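# Stack loose wooden strips onto their matching-colour rows

## Task

For every loose wooden strip lying in the gap between the two rows, place it on the row that has the same colour as the strip. It must lie flat and be aligned with the strips beneath it.

## Robot and tools

Robot: two arms on one table. left_arm carries a left hand and sits on the +y side; right_arm carries a right hand on the -y side. Measured bases in the scene frame: left_arm (-0.009, +0.266, +0.011) m; right_arm (-0.013, -0.320, +0.037) m, turned very slightly about z. Camera stand is behind the arms.

Frames. Scene frame: origin at table-top height midway between the nominal bases, +z up, +x out over the table, +y toward left_arm. Table and fixed camera cam_high use it. Each arm's reported hand poses and its wrist camera use that arm's own base frame. Motion offsets are taken along the current Hand target's own axes. The hand point lies 0.05 m in front of the palm and 0.15 m out from the wrist face. Its +z runs along the straightened fingers, and +y points out of the palm. For the right hand +x runs across the palm away from the thumb; for the left hand +x points toward the thumb. Straight fingertips reach 6 to 7 cm past the point and sit 6 cm behind it along -y. A wrist bracket on the little-finger side can strike things.

execute_actions(actions, cameras). actions is a list of actions. Each action holds up to 15 rows, one per 1/30 s control step; a short action repeats its final row. Every row is a single list of 28 numbers, each in [-1, 1], covering both arms even if one stays still. Order: left dx, dy, dz, rx, ry, rz; left little, ring, middle, index, thumb_bend, thumb_turn, force_limit, speed; then the same fourteen for the right arm. dx..rz are offsets, not poses: they move the hand point away from where its Hand target stood when that action began. Every row counts from that same start, not from the row before. Scale: 1.0 equals 0.6 m for dx, dy, dz and 180 degrees for rx, ry, rz, which form one rotation vector. Six zeros re-request the current Hand target. Finger and thumb values: +1 open or straight, -1 closed; thumb_turn -1 puts the thumb opposite the fingers, +1 beside the palm. force_limit maps -1..+1 to roughly 0..10 N at the fingertip (0..15 N for the two thumb motors). speed rises from almost zero at -1 to full at +0.48 and stays full above. Hands have no no-change value: to keep a hand as it is, resend the eight numbers of its last executed row; if none has run yet, send hand_measured plus hand_force_limit and hand_speed. cameras lists camera names, ["all"], or []; images come by default only when actions is empty.

move(target, speed, blend, blocking, cameras). target is one 28-number row as above, or a list of up to 15 such rows. All pose numbers are offsets from the Hand targets at the start of the move, not from the previous row; hand numbers of the first row go out immediately, later ones on arrival. speed is path top speed in m/s, 0.002 to 4.3, default 0.25 (rotation capped at twice that in rad/s); one value or one per target. blend, in metres, rounds corners of a list; 0 makes a full stop at each. The whole move is capped at 10 s. blocking=false returns after about 0.5 s while motion continues. Paths ignore obstacles and the other arm. Result adds a move: line ending in done, off_target, moving, held or fault; limits=paced means the pose was clipped, limits=held means steps were withheld.

wait(seconds 0 to 10) lets time pass with arms holding. stop brakes a running move. zoom_image(camera, region [x0, y0, x1, y1] pixels, at most 504 each side) enlarges part of the latest cam_high, cam_left_wrist or cam_right_wrist image (each 672x504). show_instructions displays reference pages. finished_scene(scene) ends the current scene, given its number; irreversible.

Results. end_effector_position (m) and end_effector_quat_wxyz are in the arm's base frame. Hand target is the last commanded pose after clipping and is the base for the next offsets. hand_measured, hand_stopped_by (moving, target, force, stalled, fault) and hand_load_n (N at fingertip, positive when pushed open) follow the motor order above. Joint torques include gravity and are noisy. Action results also list positions at some steps.

Behaviour. Orientation commands are clipped to 40 degrees from the current one per step. Arms often rest 1 to 3 cm (up to 5 cm) short, usually low, without any contact; resend the gap as an offset. A blocked arm keeps pressing until sent back past its hand point. A closed thumb-and-finger grip fits objects about 0.035 to 0.065 m thick. Motors lock after reaching target or force_limit; to squeeze harder, raise force_limit and send a more closed target; to release, send a more open one. Close slowly (speed about -0.94 or lower) for a gentle grip.

Avoid: dropping strips or releasing them while moving, letting anything fall or be left off the table, fast impacts, hard presses, arms or hands touching each other, excessive finger loads, and routing the wrist close to its own base. Long stretched holds heat motors: MOTOR HOT shows at 85 °C, and at 100 °C that arm goes limp for 30 to 60 s or longer. Loose objects may occasionally be nudged by outside pushes.

Each tool is called by a JSON object that holds its "op" and its "data", one argument or row to a line.

Reference images:

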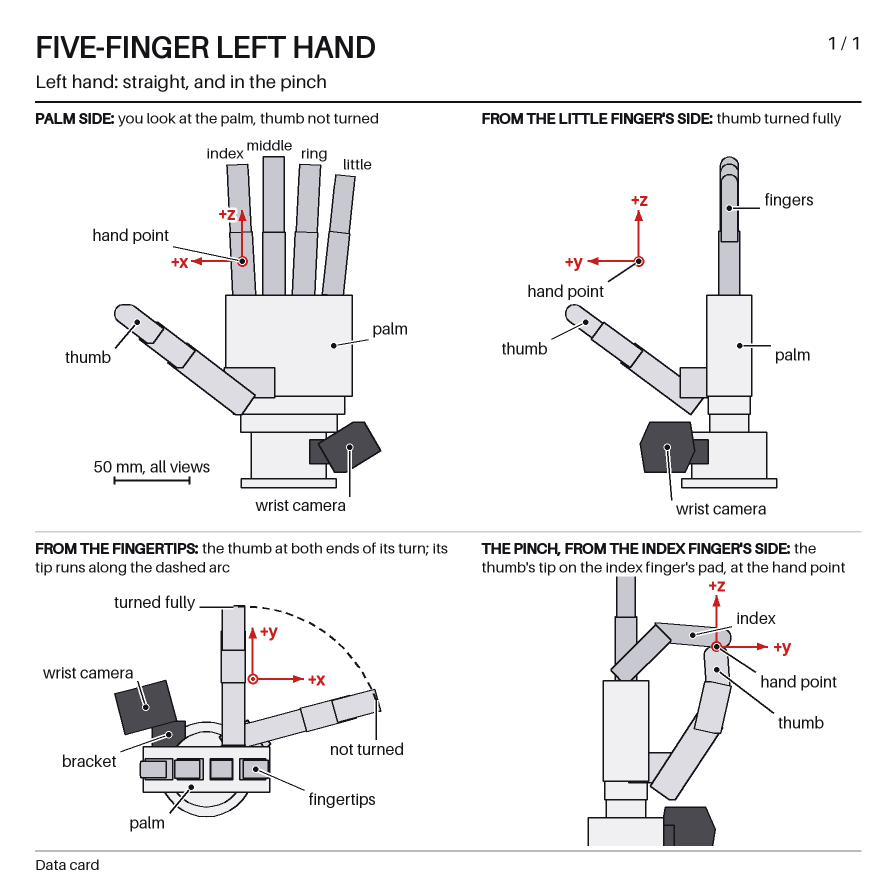

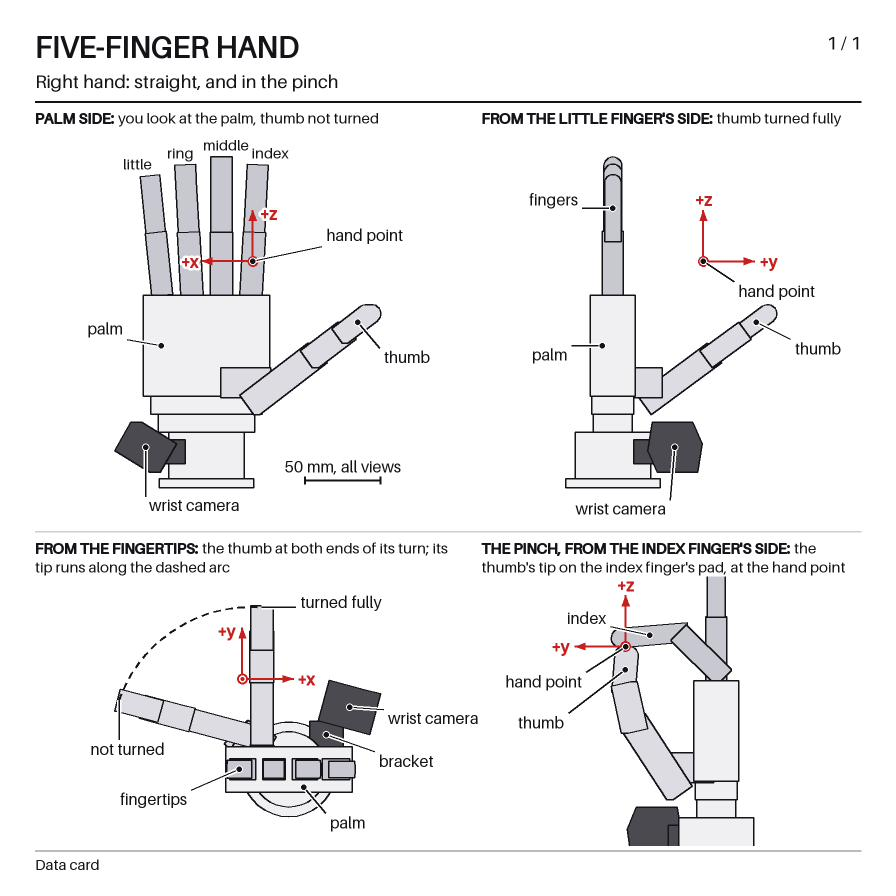

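## Session

{"op": "execute_actions", "data": {
  "actions": []
}}

Scene clock: 0.00 s.
left_arm: end_effector_position=(+0.5003, -0.2106, +0.2565) hand_measured=(+1.000, +1.000, +1.000, +1.000, +1.000, +1.000) hand_load_n=(+0.0, +0.0, +0.0, +0.0, +0.0, +0.0) hand_stopped_by=(target, target, target, target, target, target) hand_force_limit=0.00 hand_speed=-0.80 end_effector_quat_wxyz=(+0.645, -0.584, +0.351, -0.345) | right_arm: end_effector_position=(+0.1816, +0.1052, +0.1605) hand_measured=(+1.000, +1.000, +1.000, +1.000, +1.000, +1.000) hand_load_n=(+0.0, +0.0, +0.0, +0.0, -0.5, +0.0) hand_stopped_by=(target, target, target, target, target, target) hand_force_limit=0.00 hand_speed=-0.80 end_effector_quat_wxyz=(+0.381, -0.559, +0.719, +0.157)
Joint positions: left_arm=[-0.739 1.464 0.825 0.882 -1.268 0.283] | right_arm=[-0.363 0.741 0.517 -1.171 -0.835 -0.035]
Joint velocities: within noise
Joint torques (N m): no reading
Heat: left arm: hottest waist 29 °C; right arm: hottest shoulder 32 °C.
Hand target: left_arm +0.5045, -0.2191, +0.2760; +0.640, -0.586, +0.336, -0.366 | right_arm +0.1907, +0.1015, +0.1722; +0.392, -0.561, +0.715, +0.141

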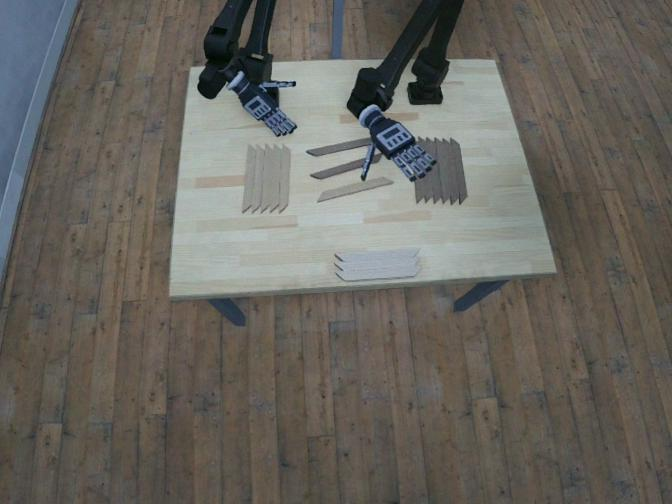

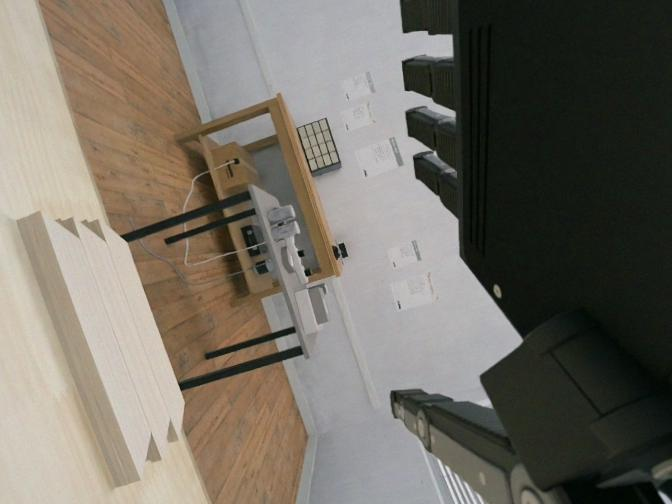

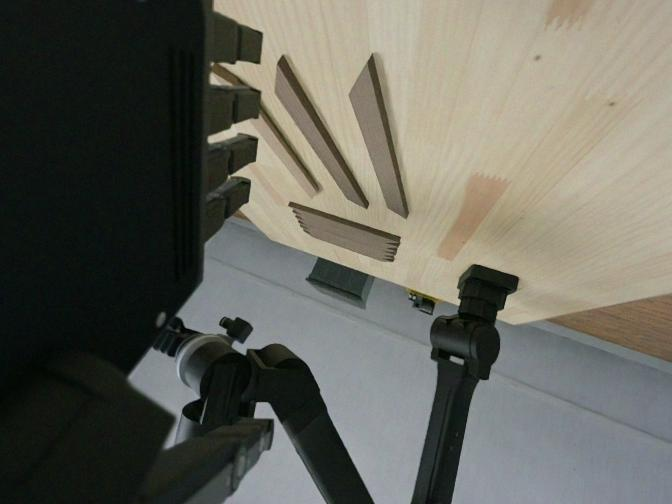

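{"op": "zoom_image", "data": {
  "camera": "cam_high",
  "region": [180, 60, 480, 285]
}}

{"op": "zoom_image", "data": {
  "camera": "cam_high",
  "region": [290, 120, 480, 220]
}}

{"op": "zoom_image", "data": {
  "camera": "cam_right_wrist",
  "region": [180, 30, 480, 290]
}}

Scaled by 1.680 from the camera's 672x504 image, which has a finer 960x720 frame.

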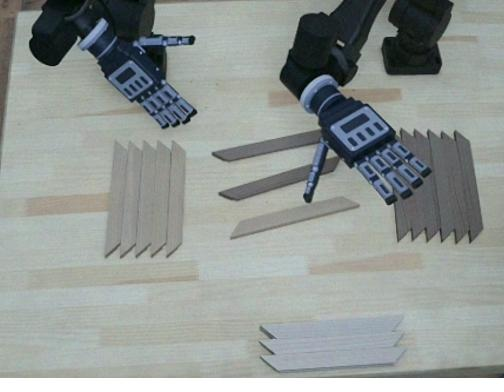

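Scaled by 2.653 from the camera's 672x504 image, which has a finer 960x720 frame.

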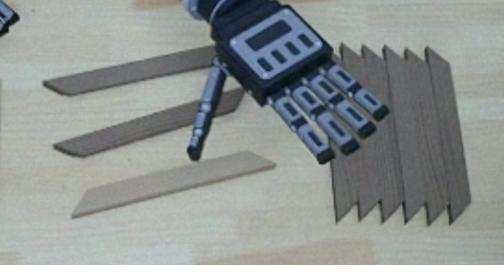

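Scaled by 1.680 from the camera's 672x504 image, which has a finer 960x720 frame.

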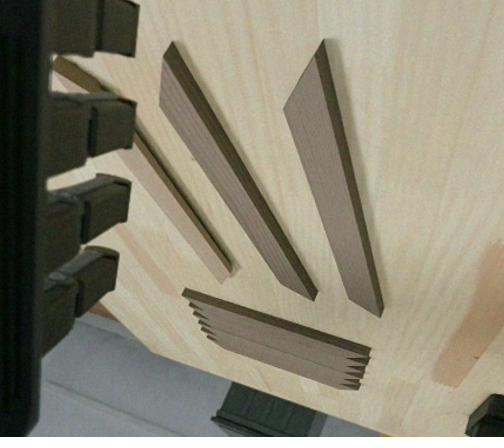

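{"op": "move", "data": {
  "target": [-0.99,-0.03,0.1,0,-0.327,0.029,1,1,1,1,1,1,0,-0.8,0,0,0,0,0,0,1,1,1,1,1,1,0,-0.8],
  "speed": 0.2,
  "cameras": ["all"]
}}

Scene clock: 338.37 s.
left_arm: end_effector_position=(+0.2421, +0.3132, +0.2627) hand_measured=(+1.000, +1.000, +1.000, +1.000, +1.000, +1.000) hand_load_n=(+0.0, +0.0, -0.5, +0.0, +0.0, +0.0) hand_stopped_by=(target, target, target, target, target, target) hand_force_limit=0.00 hand_speed=-0.80 end_effector_quat_wxyz=(+0.727, -0.685, +0.029, +0.021) | right_arm: end_effector_position=(+0.1816, +0.1052, +0.1605) hand_measured=(+1.000, +1.000, +1.000, +1.000, +1.000, +1.000) hand_load_n=(+0.0, +0.0, +0.0, +0.0, +0.0, +0.0) hand_stopped_by=(target, target, target, target, target, target) hand_force_limit=0.00 hand_speed=-0.80 end_effector_quat_wxyz=(+0.381, -0.559, +0.719, +0.157)
Joint positions: left_arm=[0.501 0.837 0.426 0.53 -1.054 0.174] | right_arm=[-0.363 0.741 0.517 -1.171 -0.835 -0.035]
Joint torques (N m): left_arm=[0.67 -0.85 14.08 1.05 0.3 -0.12] | right_arm=[1.32 -1.73 8.44 0.88 -0.76 -0.03]
Heat: left arm: hottest elbow 36 °C; right arm: hottest elbow 39 °C.
Hand target: left_arm +0.2541, +0.3226, +0.2999; +0.738, -0.675, +0.004, -0.002 | right_arm +0.1907, +0.1015, +0.1722; +0.392, -0.561, +0.715, +0.141
Off the commanded pose: left_arm 0.040 m, 4 deg | right_arm 0.015 m, 2 deg.
move: off_target (left_arm, right_arm)
camera_calibration:
cam_left_wrist: T_world_to_cam=[[0.317729, -0.0723026, 0.945421, -0.30133], [0.79641, -0.520758, -0.307476, 0.0477859], [0.514567, 0.850637, -0.107877, -0.246607], [0, 0, 0, 1]] pos_world=[0.18458, 0.212871, 0.272974]

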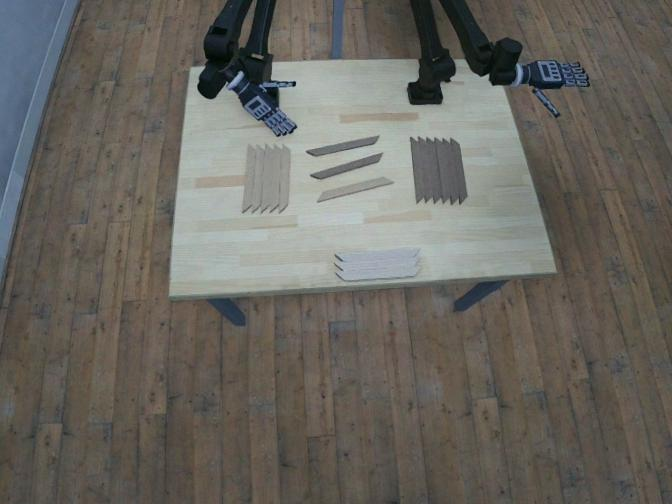

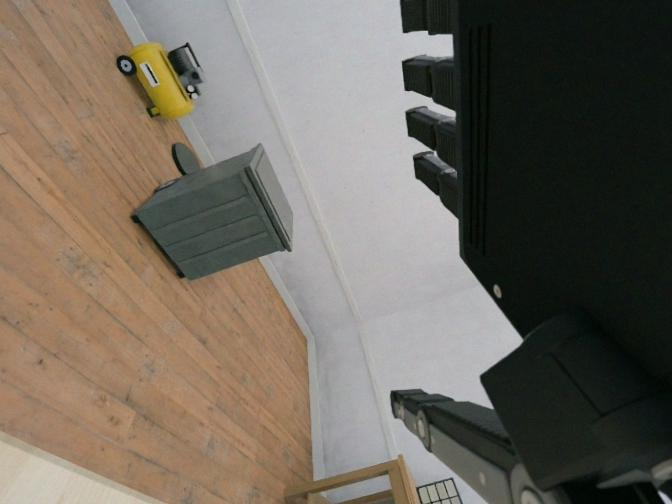

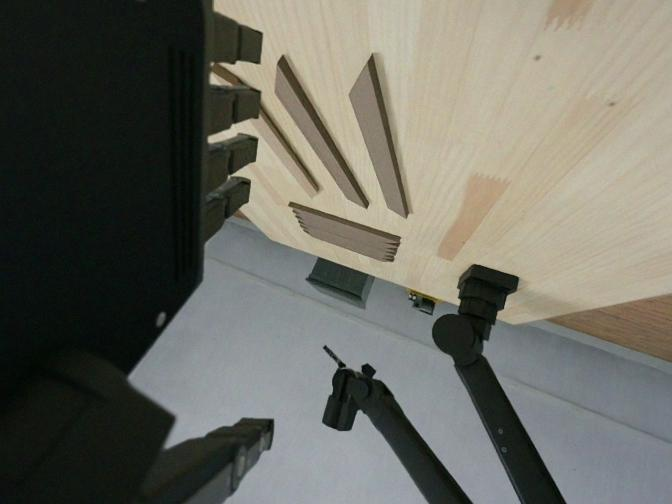

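{"op": "zoom_image", "data": {
  "camera": "cam_high",
  "region": [230, 120, 400, 290]
}}

{"op": "zoom_image", "data": {
  "camera": "cam_high",
  "region": [380, 110, 500, 230]
}}

Scaled by 2.965 from the camera's 672x504 image, which has a finer 960x720 frame.

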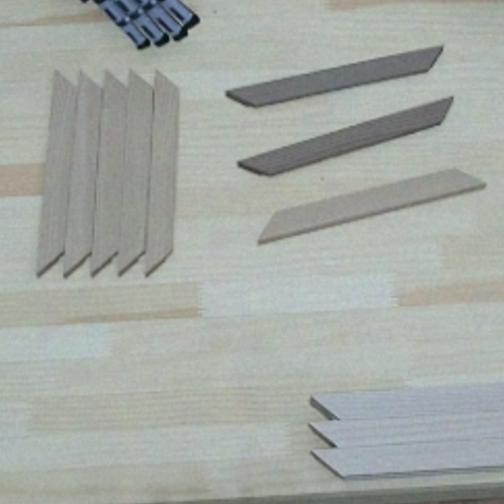

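Scaled by 4.200 from the camera's 672x504 image, which has a finer 960x720 frame.

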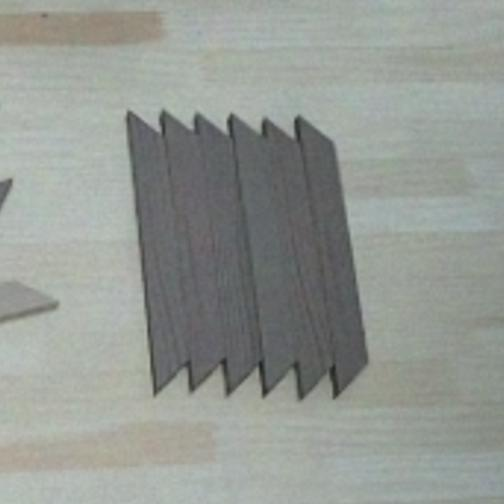

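{"op": "move", "data": {
  "target": [0,0,0,0,0,0,1,1,1,1,1,1,0,-0.8,-0.2055,-0.0438,0.2985,0.1517,0.1098,-0.2638,1,1,0.5,0.5,0.4,-1,-0.4,0],
  "speed": 0.2,
  "cameras": ["all"]
}}

Scene clock: 427.97 s.
left_arm: end_effector_position=(+0.2421, +0.3132, +0.2627) hand_measured=(+1.000, +1.000, +1.000, +1.000, +1.000, +1.000) hand_load_n=(-0.5, -0.5, +0.0, -0.5, +0.0, -0.5) hand_stopped_by=(target, target, target, target, target, target) hand_force_limit=0.00 hand_speed=-0.80 end_effector_quat_wxyz=(+0.727, -0.685, +0.029, +0.021) | right_arm: end_effector_position=(+0.2774, +0.2738, +0.1173) hand_measured=(+1.000, +1.000, +0.500, +0.500, +0.400, -1.000) hand_load_n=(+0.0, +0.0, +0.0, +0.0, +0.0, +0.0) hand_stopped_by=(target, target, target, target, target, target) hand_force_limit=-0.40 hand_speed=0.00 end_effector_quat_wxyz=(-0.378, +0.723, -0.507, +0.279)
Joint positions: left_arm=[0.501 0.837 0.426 0.53 -1.054 0.174] | right_arm=[0.892 0.953 0.532 -0.254 0.463 0.319]
Joint torques (N m): left_arm=[0.67 -1.03 14.05 1.07 0.29 -0.12] | right_arm=[2.67 -3.19 10.7 2.62 0.47 -0.26]
Heat: left arm: hottest elbow 44 °C; right arm: hottest elbow 40 °C.
Hand target: left_arm +0.2541, +0.3226, +0.2999; +0.738, -0.675, +0.004, -0.002 | right_arm +0.2946, +0.2931, +0.1505; -0.409, +0.708, -0.499, +0.288
Off the commanded pose: left_arm 0.040 m, 4 deg | right_arm 0.042 m, 4 deg.
move: off_target (left_arm, right_arm)
camera_calibration:
cam_left_wrist: T_world_to_cam=[[0.317729, -0.0723026, 0.945421, -0.30133], [0.79641, -0.520758, -0.307476, 0.0477859], [0.514567, 0.850637, -0.107877, -0.246607], [0, 0, 0, 1]] pos_world=[0.18458, 0.212871, 0.272974]
cam_right_wrist: T_world_to_cam=[[-0.400816, -0.418027, -0.81523, 0.325434], [-0.782877, 0.618474, 0.0677736, 0.0422439], [0.475867, 0.66539, -0.575158, -0.131963], [0, 0, 0, 1]] pos_world=[0.226308, 0.19772, 0.186541]

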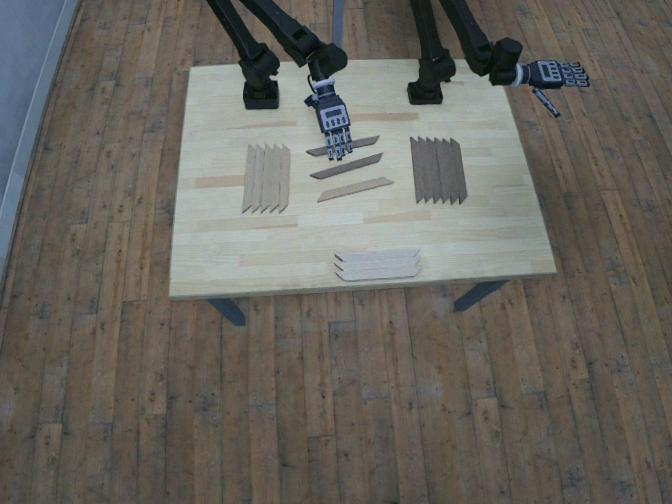

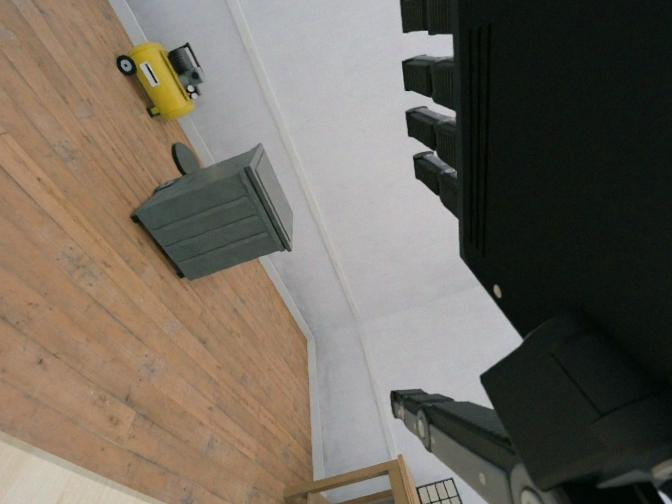

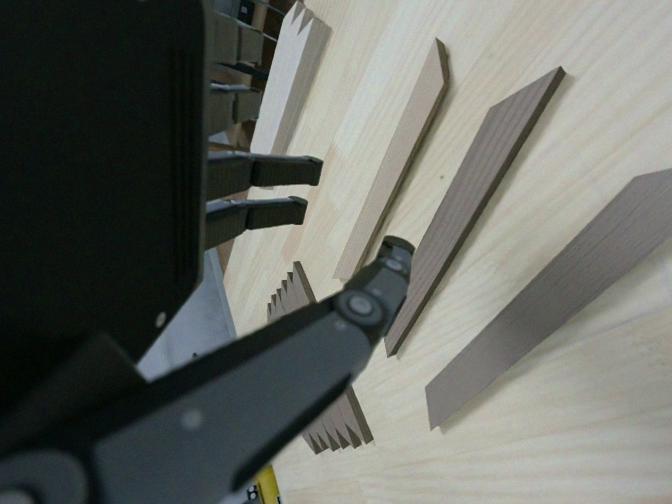

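{"op": "move", "data": {
  "target": [0,0,0,0,0,0,1,1,1,1,1,1,0,-0.8,-0.0203,0.0888,0.0945,0.02,0,0,1,1,0.5,0.5,0.4,-1,-0.4,0],
  "speed": 0.12,
  "cameras": ["cam_high","cam_right_wrist"]
}}

{"op": "zoom_image", "data": {
  "camera": "cam_high",
  "region": [270, 90, 400, 220]
}}

Scene clock: 467.43 s.
left_arm: end_effector_position=(+0.2421, +0.3132, +0.2627) hand_measured=(+1.000, +1.000, +1.000, +1.000, +1.000, +1.000) hand_load_n=(+0.0, +0.0, +0.0, +0.0, +0.0, +0.0) hand_stopped_by=(target, target, target, target, target, target) hand_force_limit=0.00 hand_speed=-0.80 end_effector_quat_wxyz=(+0.727, -0.685, +0.029, +0.021) | right_arm: end_effector_position=(+0.3111, +0.3053, +0.0711) hand_measured=(+1.000, +1.000, +0.500, +0.500, +0.400, -1.000) hand_load_n=(+0.0, +0.0, +0.0, +0.0, +0.0, +0.0) hand_stopped_by=(target, target, target, target, target, target) hand_force_limit=-0.40 hand_speed=0.00 end_effector_quat_wxyz=(-0.422, +0.695, -0.500, +0.299)
Joint positions: left_arm=[0.501 0.837 0.426 0.53 -1.054 0.174] | right_arm=[0.892 1.195 0.468 0.171 0.49 0.293]
Joint torques (N m): left_arm=[0.67 -0.85 14.06 1.07 0.3 -0.12] | right_arm=[2.49 -5.01 6.06 2.91 0.44 -0.25]
Heat: left arm: hottest elbow 45 °C; right arm: hottest elbow 42 °C.
Hand target: left_arm +0.2541, +0.3226, +0.2999; +0.738, -0.675, +0.004, -0.002 | right_arm +0.3117, +0.3121, +0.0760; -0.431, +0.694, -0.490, +0.303
Off the commanded pose: left_arm 0.040 m, 4 deg | right_arm 0.008 m, 2 deg.
move: off_target (left_arm)
camera_calibration:
cam_right_wrist: T_world_to_cam=[[-0.325125, -0.363389, -0.873065, 0.278302], [-0.781841, 0.622656, 0.0319904, 0.0532771], [0.531994, 0.692999, -0.486554, -0.227763], [0, 0, 0, 1]] pos_world=[0.253306, 0.225799, 0.130452]
Images, in order (width x height): cam_high 672x504, cam_right_wrist 672x504.

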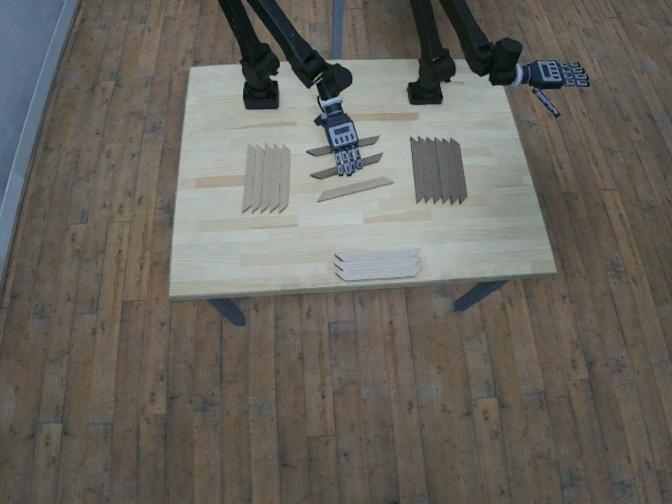

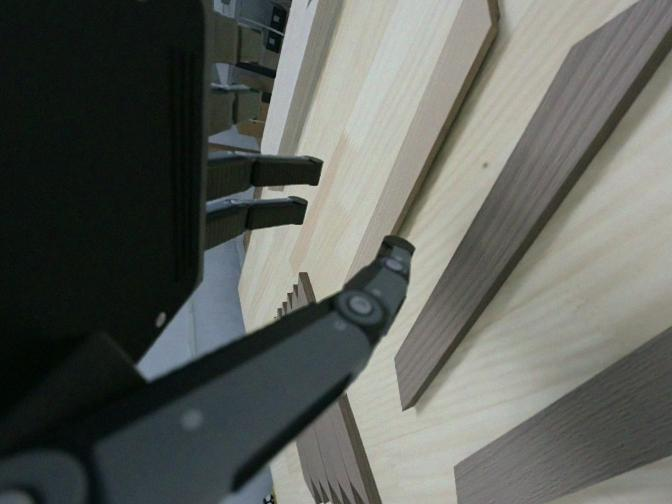

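Scaled by 3.877 from the camera's 672x504 image, which has a finer 960x720 frame.

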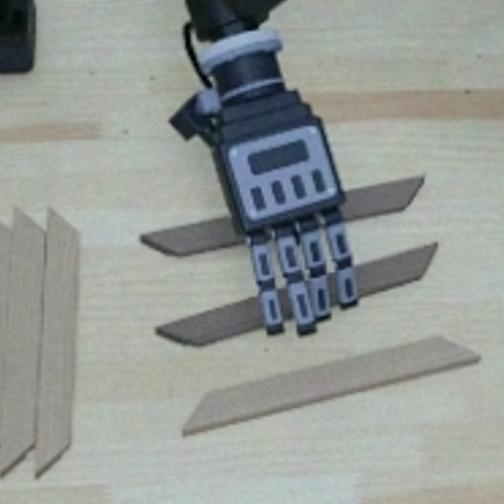

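{"op": "move", "data": {
  "target": [0,0,0,0,0,0,1,1,1,1,1,1,0,-0.8,-0.006,0.0738,0.0122,0,0,0,1,1,0.5,0.5,0.4,-1,-0.4,0],
  "speed": 0.1,
  "cameras": ["cam_high","cam_right_wrist"]
}}

{"op": "zoom_image", "data": {
  "camera": "cam_high",
  "region": [290, 120, 390, 220]
}}

{"op": "zoom_image", "data": {
  "camera": "cam_right_wrist",
  "region": [200, 100, 500, 400]
}}

Scene clock: 566.03 s.
left_arm: end_effector_position=(+0.2421, +0.3132, +0.2627) hand_measured=(+1.000, +1.000, +1.000, +1.000, +1.000, +1.000) hand_load_n=(+0.0, +0.0, +0.0, +0.0, +0.0, +0.0) hand_stopped_by=(target, target, target, target, target, target) hand_force_limit=0.00 hand_speed=-0.80 end_effector_quat_wxyz=(+0.727, -0.685, +0.029, +0.021) | right_arm: end_effector_position=(+0.2953, +0.3057, +0.0283) hand_measured=(+1.000, +1.000, +0.500, +0.500, +0.400, -1.000) hand_load_n=(+0.0, +0.0, +0.0, +0.0, +0.0, +0.0) hand_stopped_by=(target, target, target, target, target, target) hand_force_limit=-0.40 hand_speed=0.00 end_effector_quat_wxyz=(-0.420, +0.702, -0.490, +0.301)
Joint positions: left_arm=[0.501 0.837 0.426 0.53 -1.054 0.174] | right_arm=[0.935 1.307 0.396 0.346 0.519 0.293]
Joint torques (N m): left_arm=[0.62 -0.91 14.06 1.06 0.3 -0.12] | right_arm=[2.08 -5.71 4.94 2.71 0.43 -0.02]
Heat: left arm: hottest elbow 47 °C; right arm: hottest elbow 34 °C.
Hand target: left_arm +0.2541, +0.3226, +0.2999; +0.738, -0.675, +0.004, -0.002 | right_arm +0.2981, +0.3112, +0.0331; -0.431, +0.694, -0.490, +0.303
Off the commanded pose: left_arm 0.040 m, 4 deg | right_arm 0.008 m, 1 deg.
move: off_target (left_arm)
camera_calibration:
cam_right_wrist: T_world_to_cam=[[-0.312563, -0.383788, -0.868914, 0.238279], [-0.793238, 0.608688, 0.0164909, 0.0500927], [0.522569, 0.69441, -0.494689, -0.237846], [0, 0, 0, 1]] pos_world=[0.238503, 0.22612, 0.0885577]
Images, in order (width x height): cam_high 672x504, cam_right_wrist 672x504.

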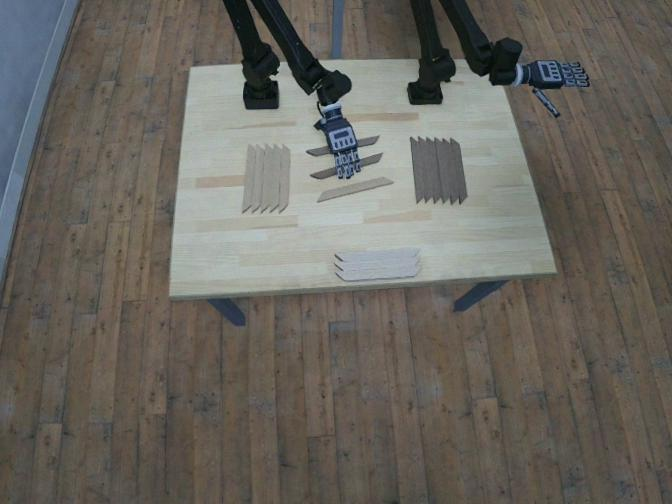

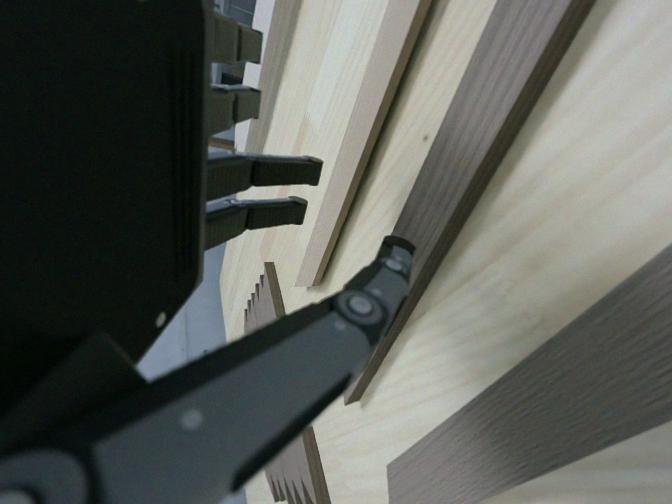

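Scaled by 5.040 from the camera's 672x504 image, which has a finer 960x720 frame.

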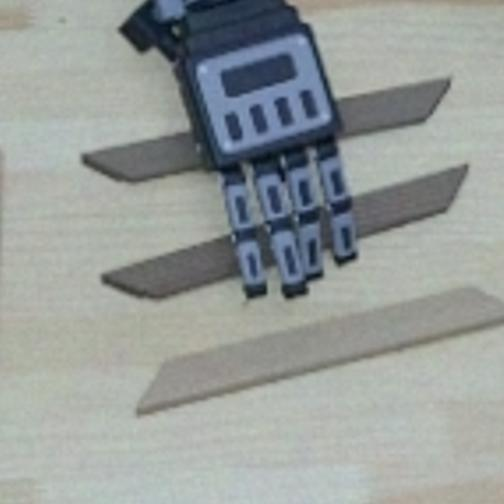

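Scaled by 1.680 from the camera's 672x504 image, which has a finer 960x720 frame.

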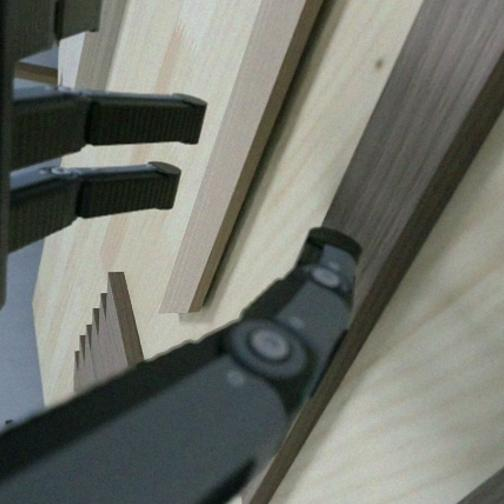

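{"op": "zoom_image", "data": {
  "camera": "cam_right_wrist",
  "region": [400, 60, 560, 220]
}}

{"op": "zoom_image", "data": {
  "camera": "cam_right_wrist",
  "region": [280, 180, 440, 340]
}}

Scaled by 3.150 from the camera's 672x504 image, which has a finer 960x720 frame.

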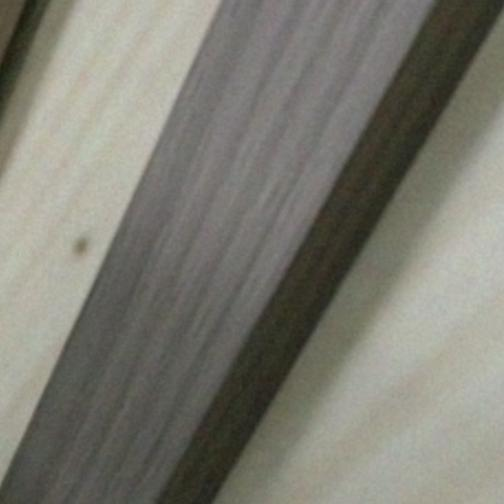

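Scaled by 3.150 from the camera's 672x504 image, which has a finer 960x720 frame.

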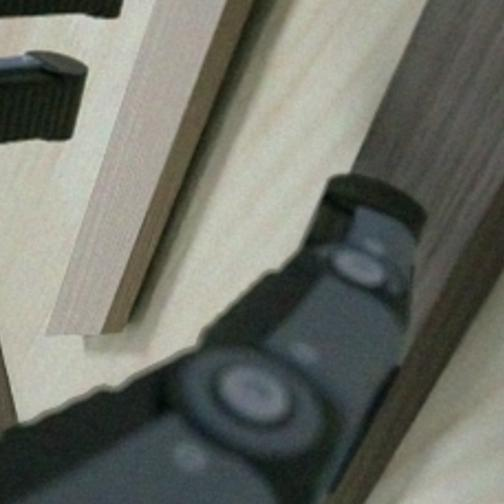

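{"op": "move", "data": {
  "target": [0,0,0,0,0,0,1,1,1,1,1,1,0,-0.8,-0.0132,0.0315,0.023,0,0,0,1,1,0.5,0.5,0.4,-1,-0.4,0],
  "speed": 0.08,
  "cameras": ["cam_high","cam_right_wrist"]
}}

{"op": "zoom_image", "data": {
  "camera": "cam_right_wrist",
  "region": [280, 100, 520, 340]
}}

Scene clock: 658.93 s.
left_arm: end_effector_position=(+0.2421, +0.3132, +0.2627) hand_measured=(+1.000, +1.000, +1.000, +1.000, +1.000, +1.000) hand_load_n=(+0.0, +0.0, +0.0, +0.0, +0.0, +0.0) hand_stopped_by=(target, target, target, target, target, target) hand_force_limit=0.00 hand_speed=-0.80 end_effector_quat_wxyz=(+0.727, -0.685, +0.029, +0.021) | right_arm: end_effector_position=(+0.3004, +0.3101, +0.0052) hand_measured=(+1.000, +1.000, +0.500, +0.500, +0.400, -1.000) hand_load_n=(+0.0, +0.0, -0.5, +0.0, +0.0, +0.0) hand_stopped_by=(target, target, target, target, target, target) hand_force_limit=-0.40 hand_speed=0.00 end_effector_quat_wxyz=(-0.418, +0.700, -0.493, +0.305)
Joint positions: left_arm=[0.501 0.837 0.426 0.53 -1.054 0.174] | right_arm=[0.937 1.418 0.396 0.452 0.532 0.298]
Joint torques (N m): left_arm=[0.67 -0.91 14.06 1.09 0.3 -0.12] | right_arm=[1.85 -5.66 4.52 2.96 0.47 0.01]
Heat: left arm: hottest elbow 48 °C; right arm: hottest elbow 31 °C.
Hand target: left_arm +0.2541, +0.3226, +0.2999; +0.738, -0.675, +0.004, -0.002 | right_arm +0.2991, +0.3200, +0.0100; -0.431, +0.694, -0.490, +0.303
Off the commanded pose: left_arm 0.040 m, 4 deg | right_arm 0.011 m, 2 deg.
move: off_target (left_arm, right_arm)
camera_calibration:
cam_right_wrist: T_world_to_cam=[[-0.315639, -0.383615, -0.867878, 0.22237], [-0.786567, 0.617365, 0.0131826, 0.0471495], [0.53074, 0.686804, -0.496603, -0.255152], [0, 0, 0, 1]] pos_world=[0.242694, 0.231436, 0.0656589]
Images, in order (width x height): cam_high 672x504, cam_right_wrist 672x504.

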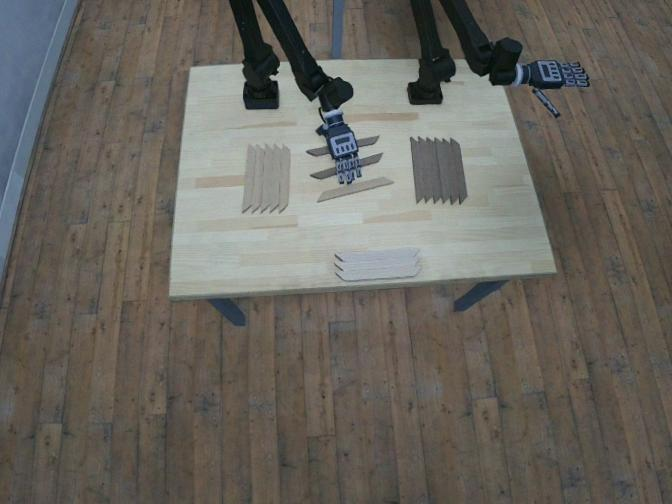

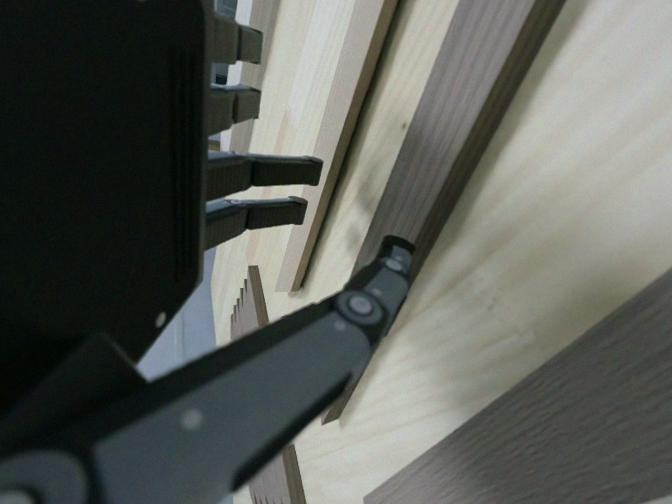

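Scaled by 2.100 from the camera's 672x504 image, which has a finer 960x720 frame.

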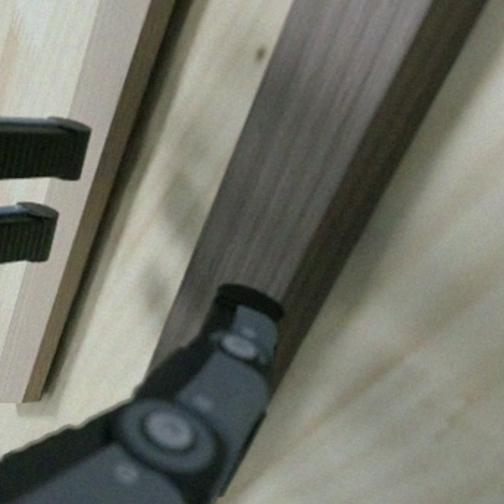

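{"op": "zoom_image", "data": {
  "camera": "cam_right_wrist",
  "region": [370, 130, 490, 250]
}}

{"op": "zoom_image", "data": {
  "camera": "cam_high",
  "region": [290, 120, 390, 220]
}}

Scaled by 4.200 from the camera's 672x504 image, which has a finer 960x720 frame.

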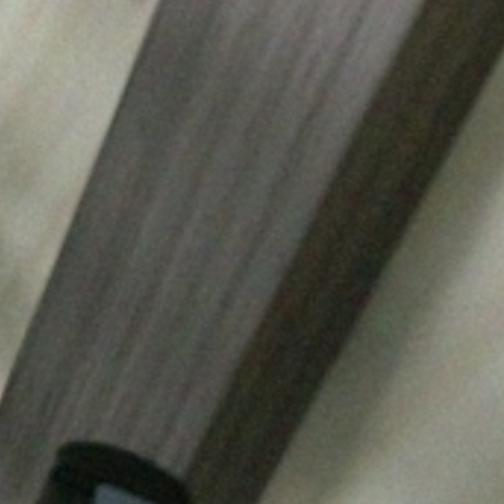

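Scaled by 5.040 from the camera's 672x504 image, which has a finer 960x720 frame.

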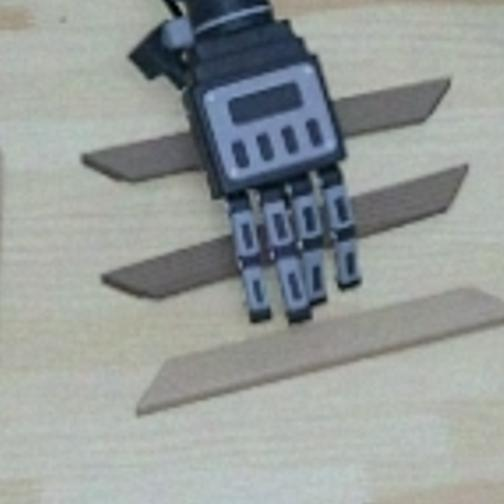

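{"op": "move", "data": {
  "target": [
    [0,0,0,0,0,0,1,1,1,1,1,1,0,-0.8,-0.0067,0.0058,-0.0118,0,0,0,1,1,0.5,0.5,0.4,-1,-0.4,0],
    [0,0,0,0,0,0,1,1,1,1,1,1,0,-0.8,-0.0067,0.018,-0.0058,0,0,0,1,1,0.5,0.5,0.4,-1,-0.4,0]
  ],
  "speed": 0.05,
  "cameras": ["cam_high","cam_right_wrist"]
}}

{"op": "zoom_image", "data": {
  "camera": "cam_right_wrist",
  "region": [280, 100, 520, 340]
}}

Scene clock: 714.43 s.
left_arm: end_effector_position=(+0.2421, +0.3132, +0.2627) hand_measured=(+1.000, +1.000, +1.000, +1.000, +1.000, +1.000) hand_load_n=(+0.0, +0.0, -0.5, +0.0, +0.0, +0.0) hand_stopped_by=(target, target, target, target, target, target) hand_force_limit=0.00 hand_speed=-0.80 end_effector_quat_wxyz=(+0.727, -0.685, +0.029, +0.021) | right_arm: end_effector_position=(+0.2900, +0.3149, -0.0020) hand_measured=(+1.000, +1.000, +0.500, +0.500, +0.400, -1.000) hand_load_n=(+0.0, +0.0, +0.0, +0.0, +0.0, +0.0) hand_stopped_by=(target, target, target, target, target, target) hand_force_limit=-0.40 hand_speed=0.00 end_effector_quat_wxyz=(-0.420, +0.701, -0.490, +0.303)
Joint positions: left_arm=[0.501 0.837 0.426 0.53 -1.054 0.174] | right_arm=[0.972 1.441 0.384 0.481 0.555 0.314]
Joint torques (N m): left_arm=[0.67 -0.91 14.06 1.05 0.3 -0.12] | right_arm=[1.85 -5.42 4.03 2.48 0.48 0.07]
Heat: left arm: hottest elbow 49 °C; right arm: hottest elbow 30 °C.
Hand target: left_arm +0.2541, +0.3226, +0.2999; +0.738, -0.675, +0.004, -0.002 | right_arm +0.2903, +0.3211, +0.0019; -0.431, +0.694, -0.490, +0.303
Off the commanded pose: left_arm 0.040 m, 4 deg | right_arm 0.007 m, 1 deg.
move: off_target (left_arm)
camera_calibration:
cam_right_wrist: T_world_to_cam=[[-0.311003, -0.384427, -0.869191, 0.213617], [-0.791546, 0.610971, 0.0130006, 0.0395503], [0.526053, 0.692048, -0.494306, -0.25673], [0, 0, 0, 1]] pos_world=[0.232795, 0.235626, 0.0582566]
Images, in order (width x height): cam_high 672x504, cam_right_wrist 672x504.

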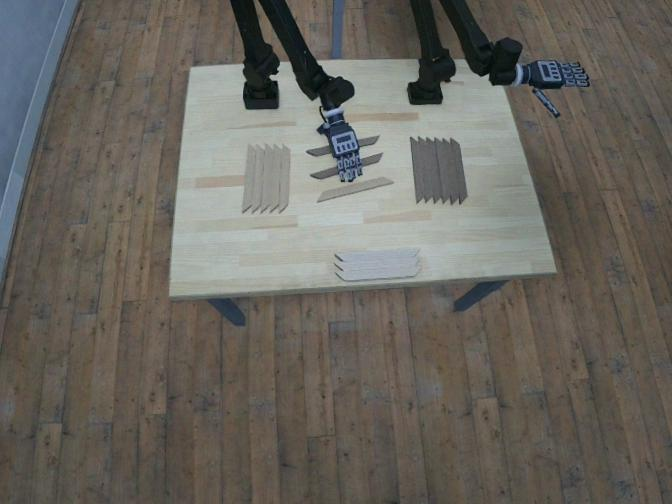

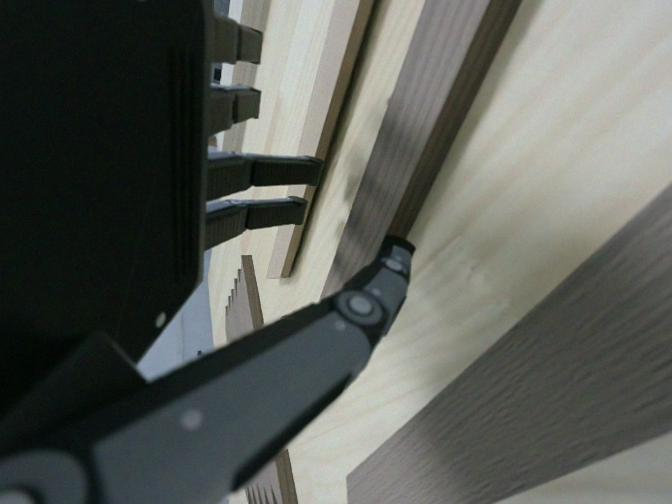

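Scaled by 2.100 from the camera's 672x504 image, which has a finer 960x720 frame.

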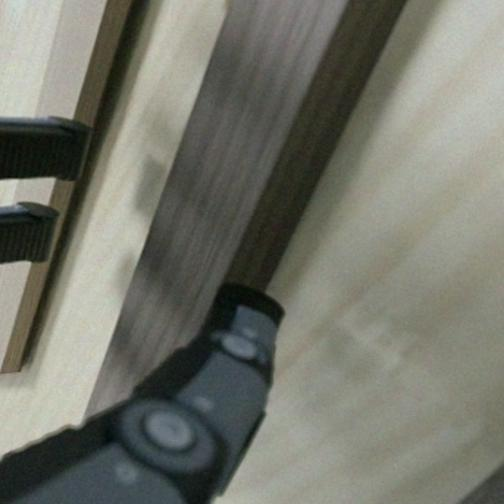

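{"op": "execute_actions", "data": {
  "actions": [
    [[0,0,0,0,0,0,1,1,1,1,1,1,0,-0.8,0,0,0,0,0,0,1,1,-0.25,-0.25,0.4,-1,-0.5,-0.8]],
    [[0,0,0,0,0,0,1,1,1,1,1,1,0,-0.8,0,0,0,0,0,0,1,1,-0.25,-0.25,0.4,-1,-0.5,-0.8]],
    [[0,0,0,0,0,0,1,1,1,1,1,1,0,-0.8,0,0,0,0,0,0,1,1,-0.25,-0.25,0.4,-1,-0.5,-0.8]]
  ],
  "cameras": ["cam_high","cam_right_wrist"]
}}

{"op": "zoom_image", "data": {
  "camera": "cam_right_wrist",
  "region": [200, 100, 440, 340]
}}

Scene clock: 739.20 s.
left_arm: end_effector_position=(+0.2421, +0.3132, +0.2627) hand_measured=(+1.000, +1.000, +1.000, +1.000, +1.000, +1.000) hand_load_n=(-0.5, +0.0, +0.0, +0.0, +0.0, +0.0) hand_stopped_by=(target, target, target, target, target, target) hand_force_limit=0.00 hand_speed=-0.80 end_effector_quat_wxyz=(+0.727, -0.685, +0.029, +0.021) | right_arm: end_effector_position=(+0.2910, +0.3148, -0.0013) hand_measured=(+1.000, +1.000, -0.034, -0.250, +0.400, -1.000) hand_load_n=(+0.0, +0.0, +0.5, +0.0, +0.0, +0.0) hand_stopped_by=(target, target, force, target, target, target) hand_force_limit=-0.50 hand_speed=-0.80 end_effector_quat_wxyz=(-0.421, +0.699, -0.491, +0.304)
Joint positions: left_arm=[0.501 0.837 0.426 0.53 -1.054 0.174] | right_arm=[0.97 1.441 0.384 0.484 0.556 0.316]
Joint torques (N m): left_arm=[0.56 -0.91 14.05 1.06 0.3 -0.13] | right_arm=[2.02 -6.53 4.14 2.61 0.33 -0.01]
Heat: left arm: hottest elbow 49 °C; right arm: hottest elbow 31 °C.
Hand target: left_arm +0.2541, +0.3226, +0.2999; +0.738, -0.675, +0.004, -0.002 | right_arm +0.2903, +0.3211, +0.0019; -0.431, +0.694, -0.490, +0.303
Off the commanded pose: left_arm 0.040 m, 4 deg | right_arm 0.007 m, 1 deg.
Step readings (end_effector_position of left_arm | right_arm):
0: (+0.2421, +0.3132, +0.2627) | (+0.2900, +0.3149, -0.0020)
1: (+0.2421, +0.3132, +0.2627) | (+0.2900, +0.3149, -0.0020)
2: (+0.2421, +0.3132, +0.2627) | (+0.2900, +0.3149, -0.0020)
4: (+0.2421, +0.3132, +0.2627) | (+0.2900, +0.3149, -0.0020)
8: (+0.2421, +0.3132, +0.2627) | (+0.2900, +0.3149, -0.0020)
15: (+0.2421, +0.3132, +0.2627) | (+0.2900, +0.3149, -0.0020)
16: (+0.2421, +0.3132, +0.2627) | (+0.2900, +0.3149, -0.0020)
17: (+0.2421, +0.3132, +0.2627) | (+0.2900, +0.3149, -0.0020)
19: (+0.2421, +0.3132, +0.2627) | (+0.2900, +0.3149, -0.0020)
23: (+0.2421, +0.3132, +0.2627) | (+0.2900, +0.3149, -0.0020)
30: (+0.2421, +0.3132, +0.2627) | (+0.2900, +0.3149, -0.0020)
31: (+0.2421, +0.3132, +0.2627) | (+0.2903, +0.3149, -0.0016)
32: (+0.2421, +0.3132, +0.2627) | (+0.2910, +0.3147, -0.0013)
34: (+0.2421, +0.3132, +0.2627) | (+0.2910, +0.3148, -0.0013)
38: (+0.2421, +0.3132, +0.2627) | (+0.2910, +0.3148, -0.0013)
45: (+0.2421, +0.3132, +0.2627) | (+0.2910, +0.3148, -0.0013)
camera_calibration:
cam_right_wrist: T_world_to_cam=[[-0.310613, -0.380439, -0.871083, 0.2131], [-0.789438, 0.613683, 0.0134788, 0.0389216], [0.529441, 0.691853, -0.490951, -0.257765], [0, 0, 0, 1]] pos_world=[0.233389, 0.235521, 0.0585532]
Images, in order (width x height): cam_high 672x504, cam_right_wrist 672x504.

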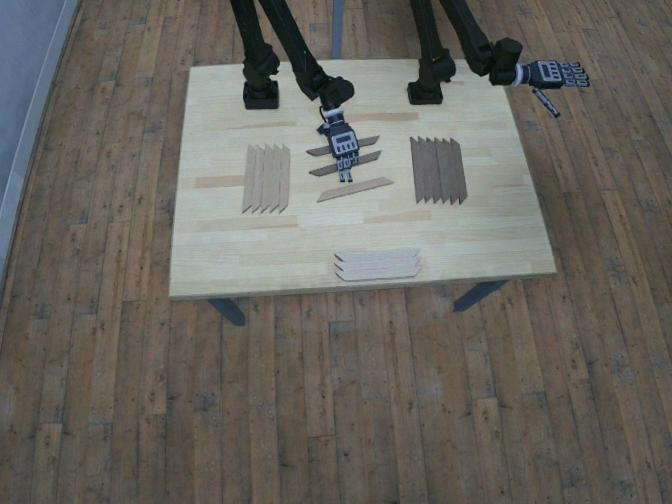

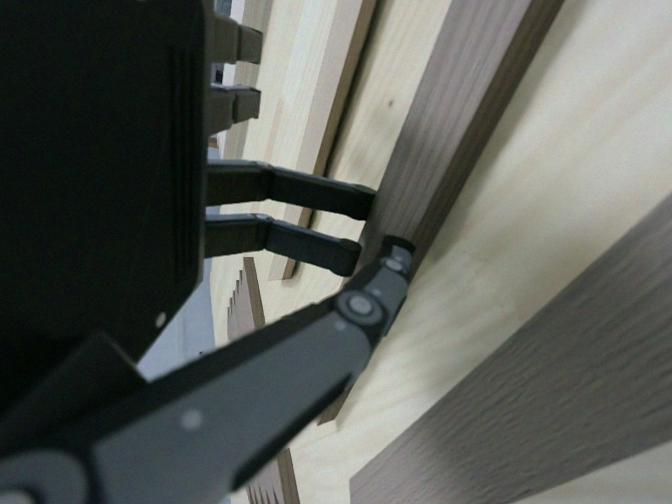

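Scaled by 2.100 from the camera's 672x504 image, which has a finer 960x720 frame.

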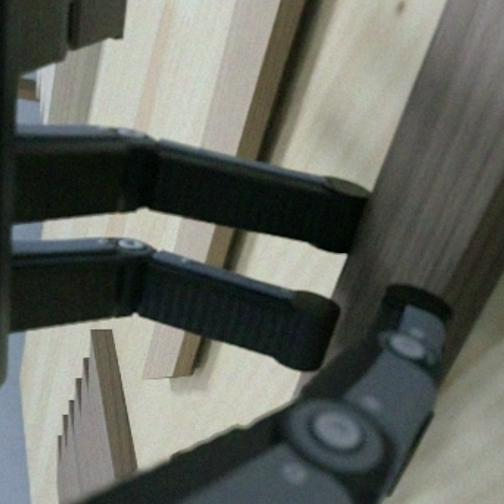

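{"op": "zoom_image", "data": {
  "camera": "cam_right_wrist",
  "region": [320, 150, 480, 310]
}}

{"op": "zoom_image", "data": {
  "camera": "cam_high",
  "region": [290, 120, 390, 220]
}}

Scaled by 3.150 from the camera's 672x504 image, which has a finer 960x720 frame.

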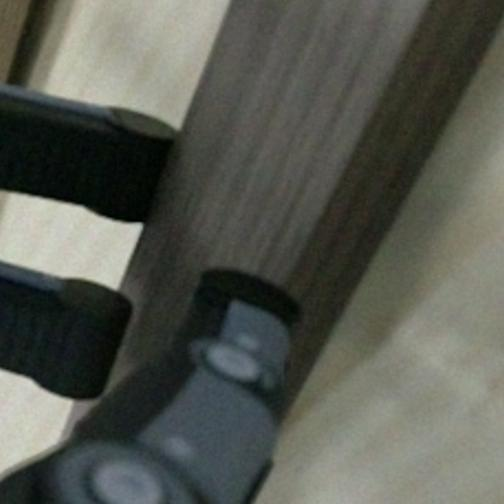

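Scaled by 5.040 from the camera's 672x504 image, which has a finer 960x720 frame.

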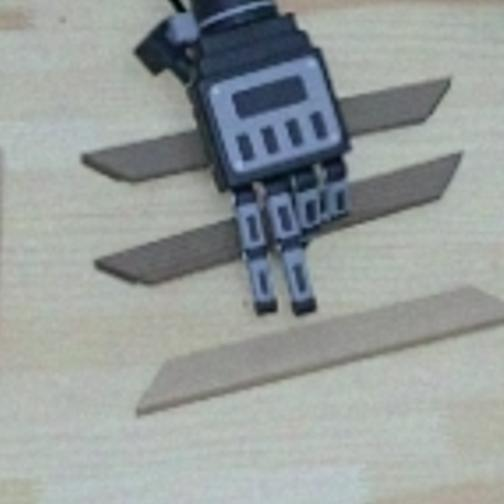

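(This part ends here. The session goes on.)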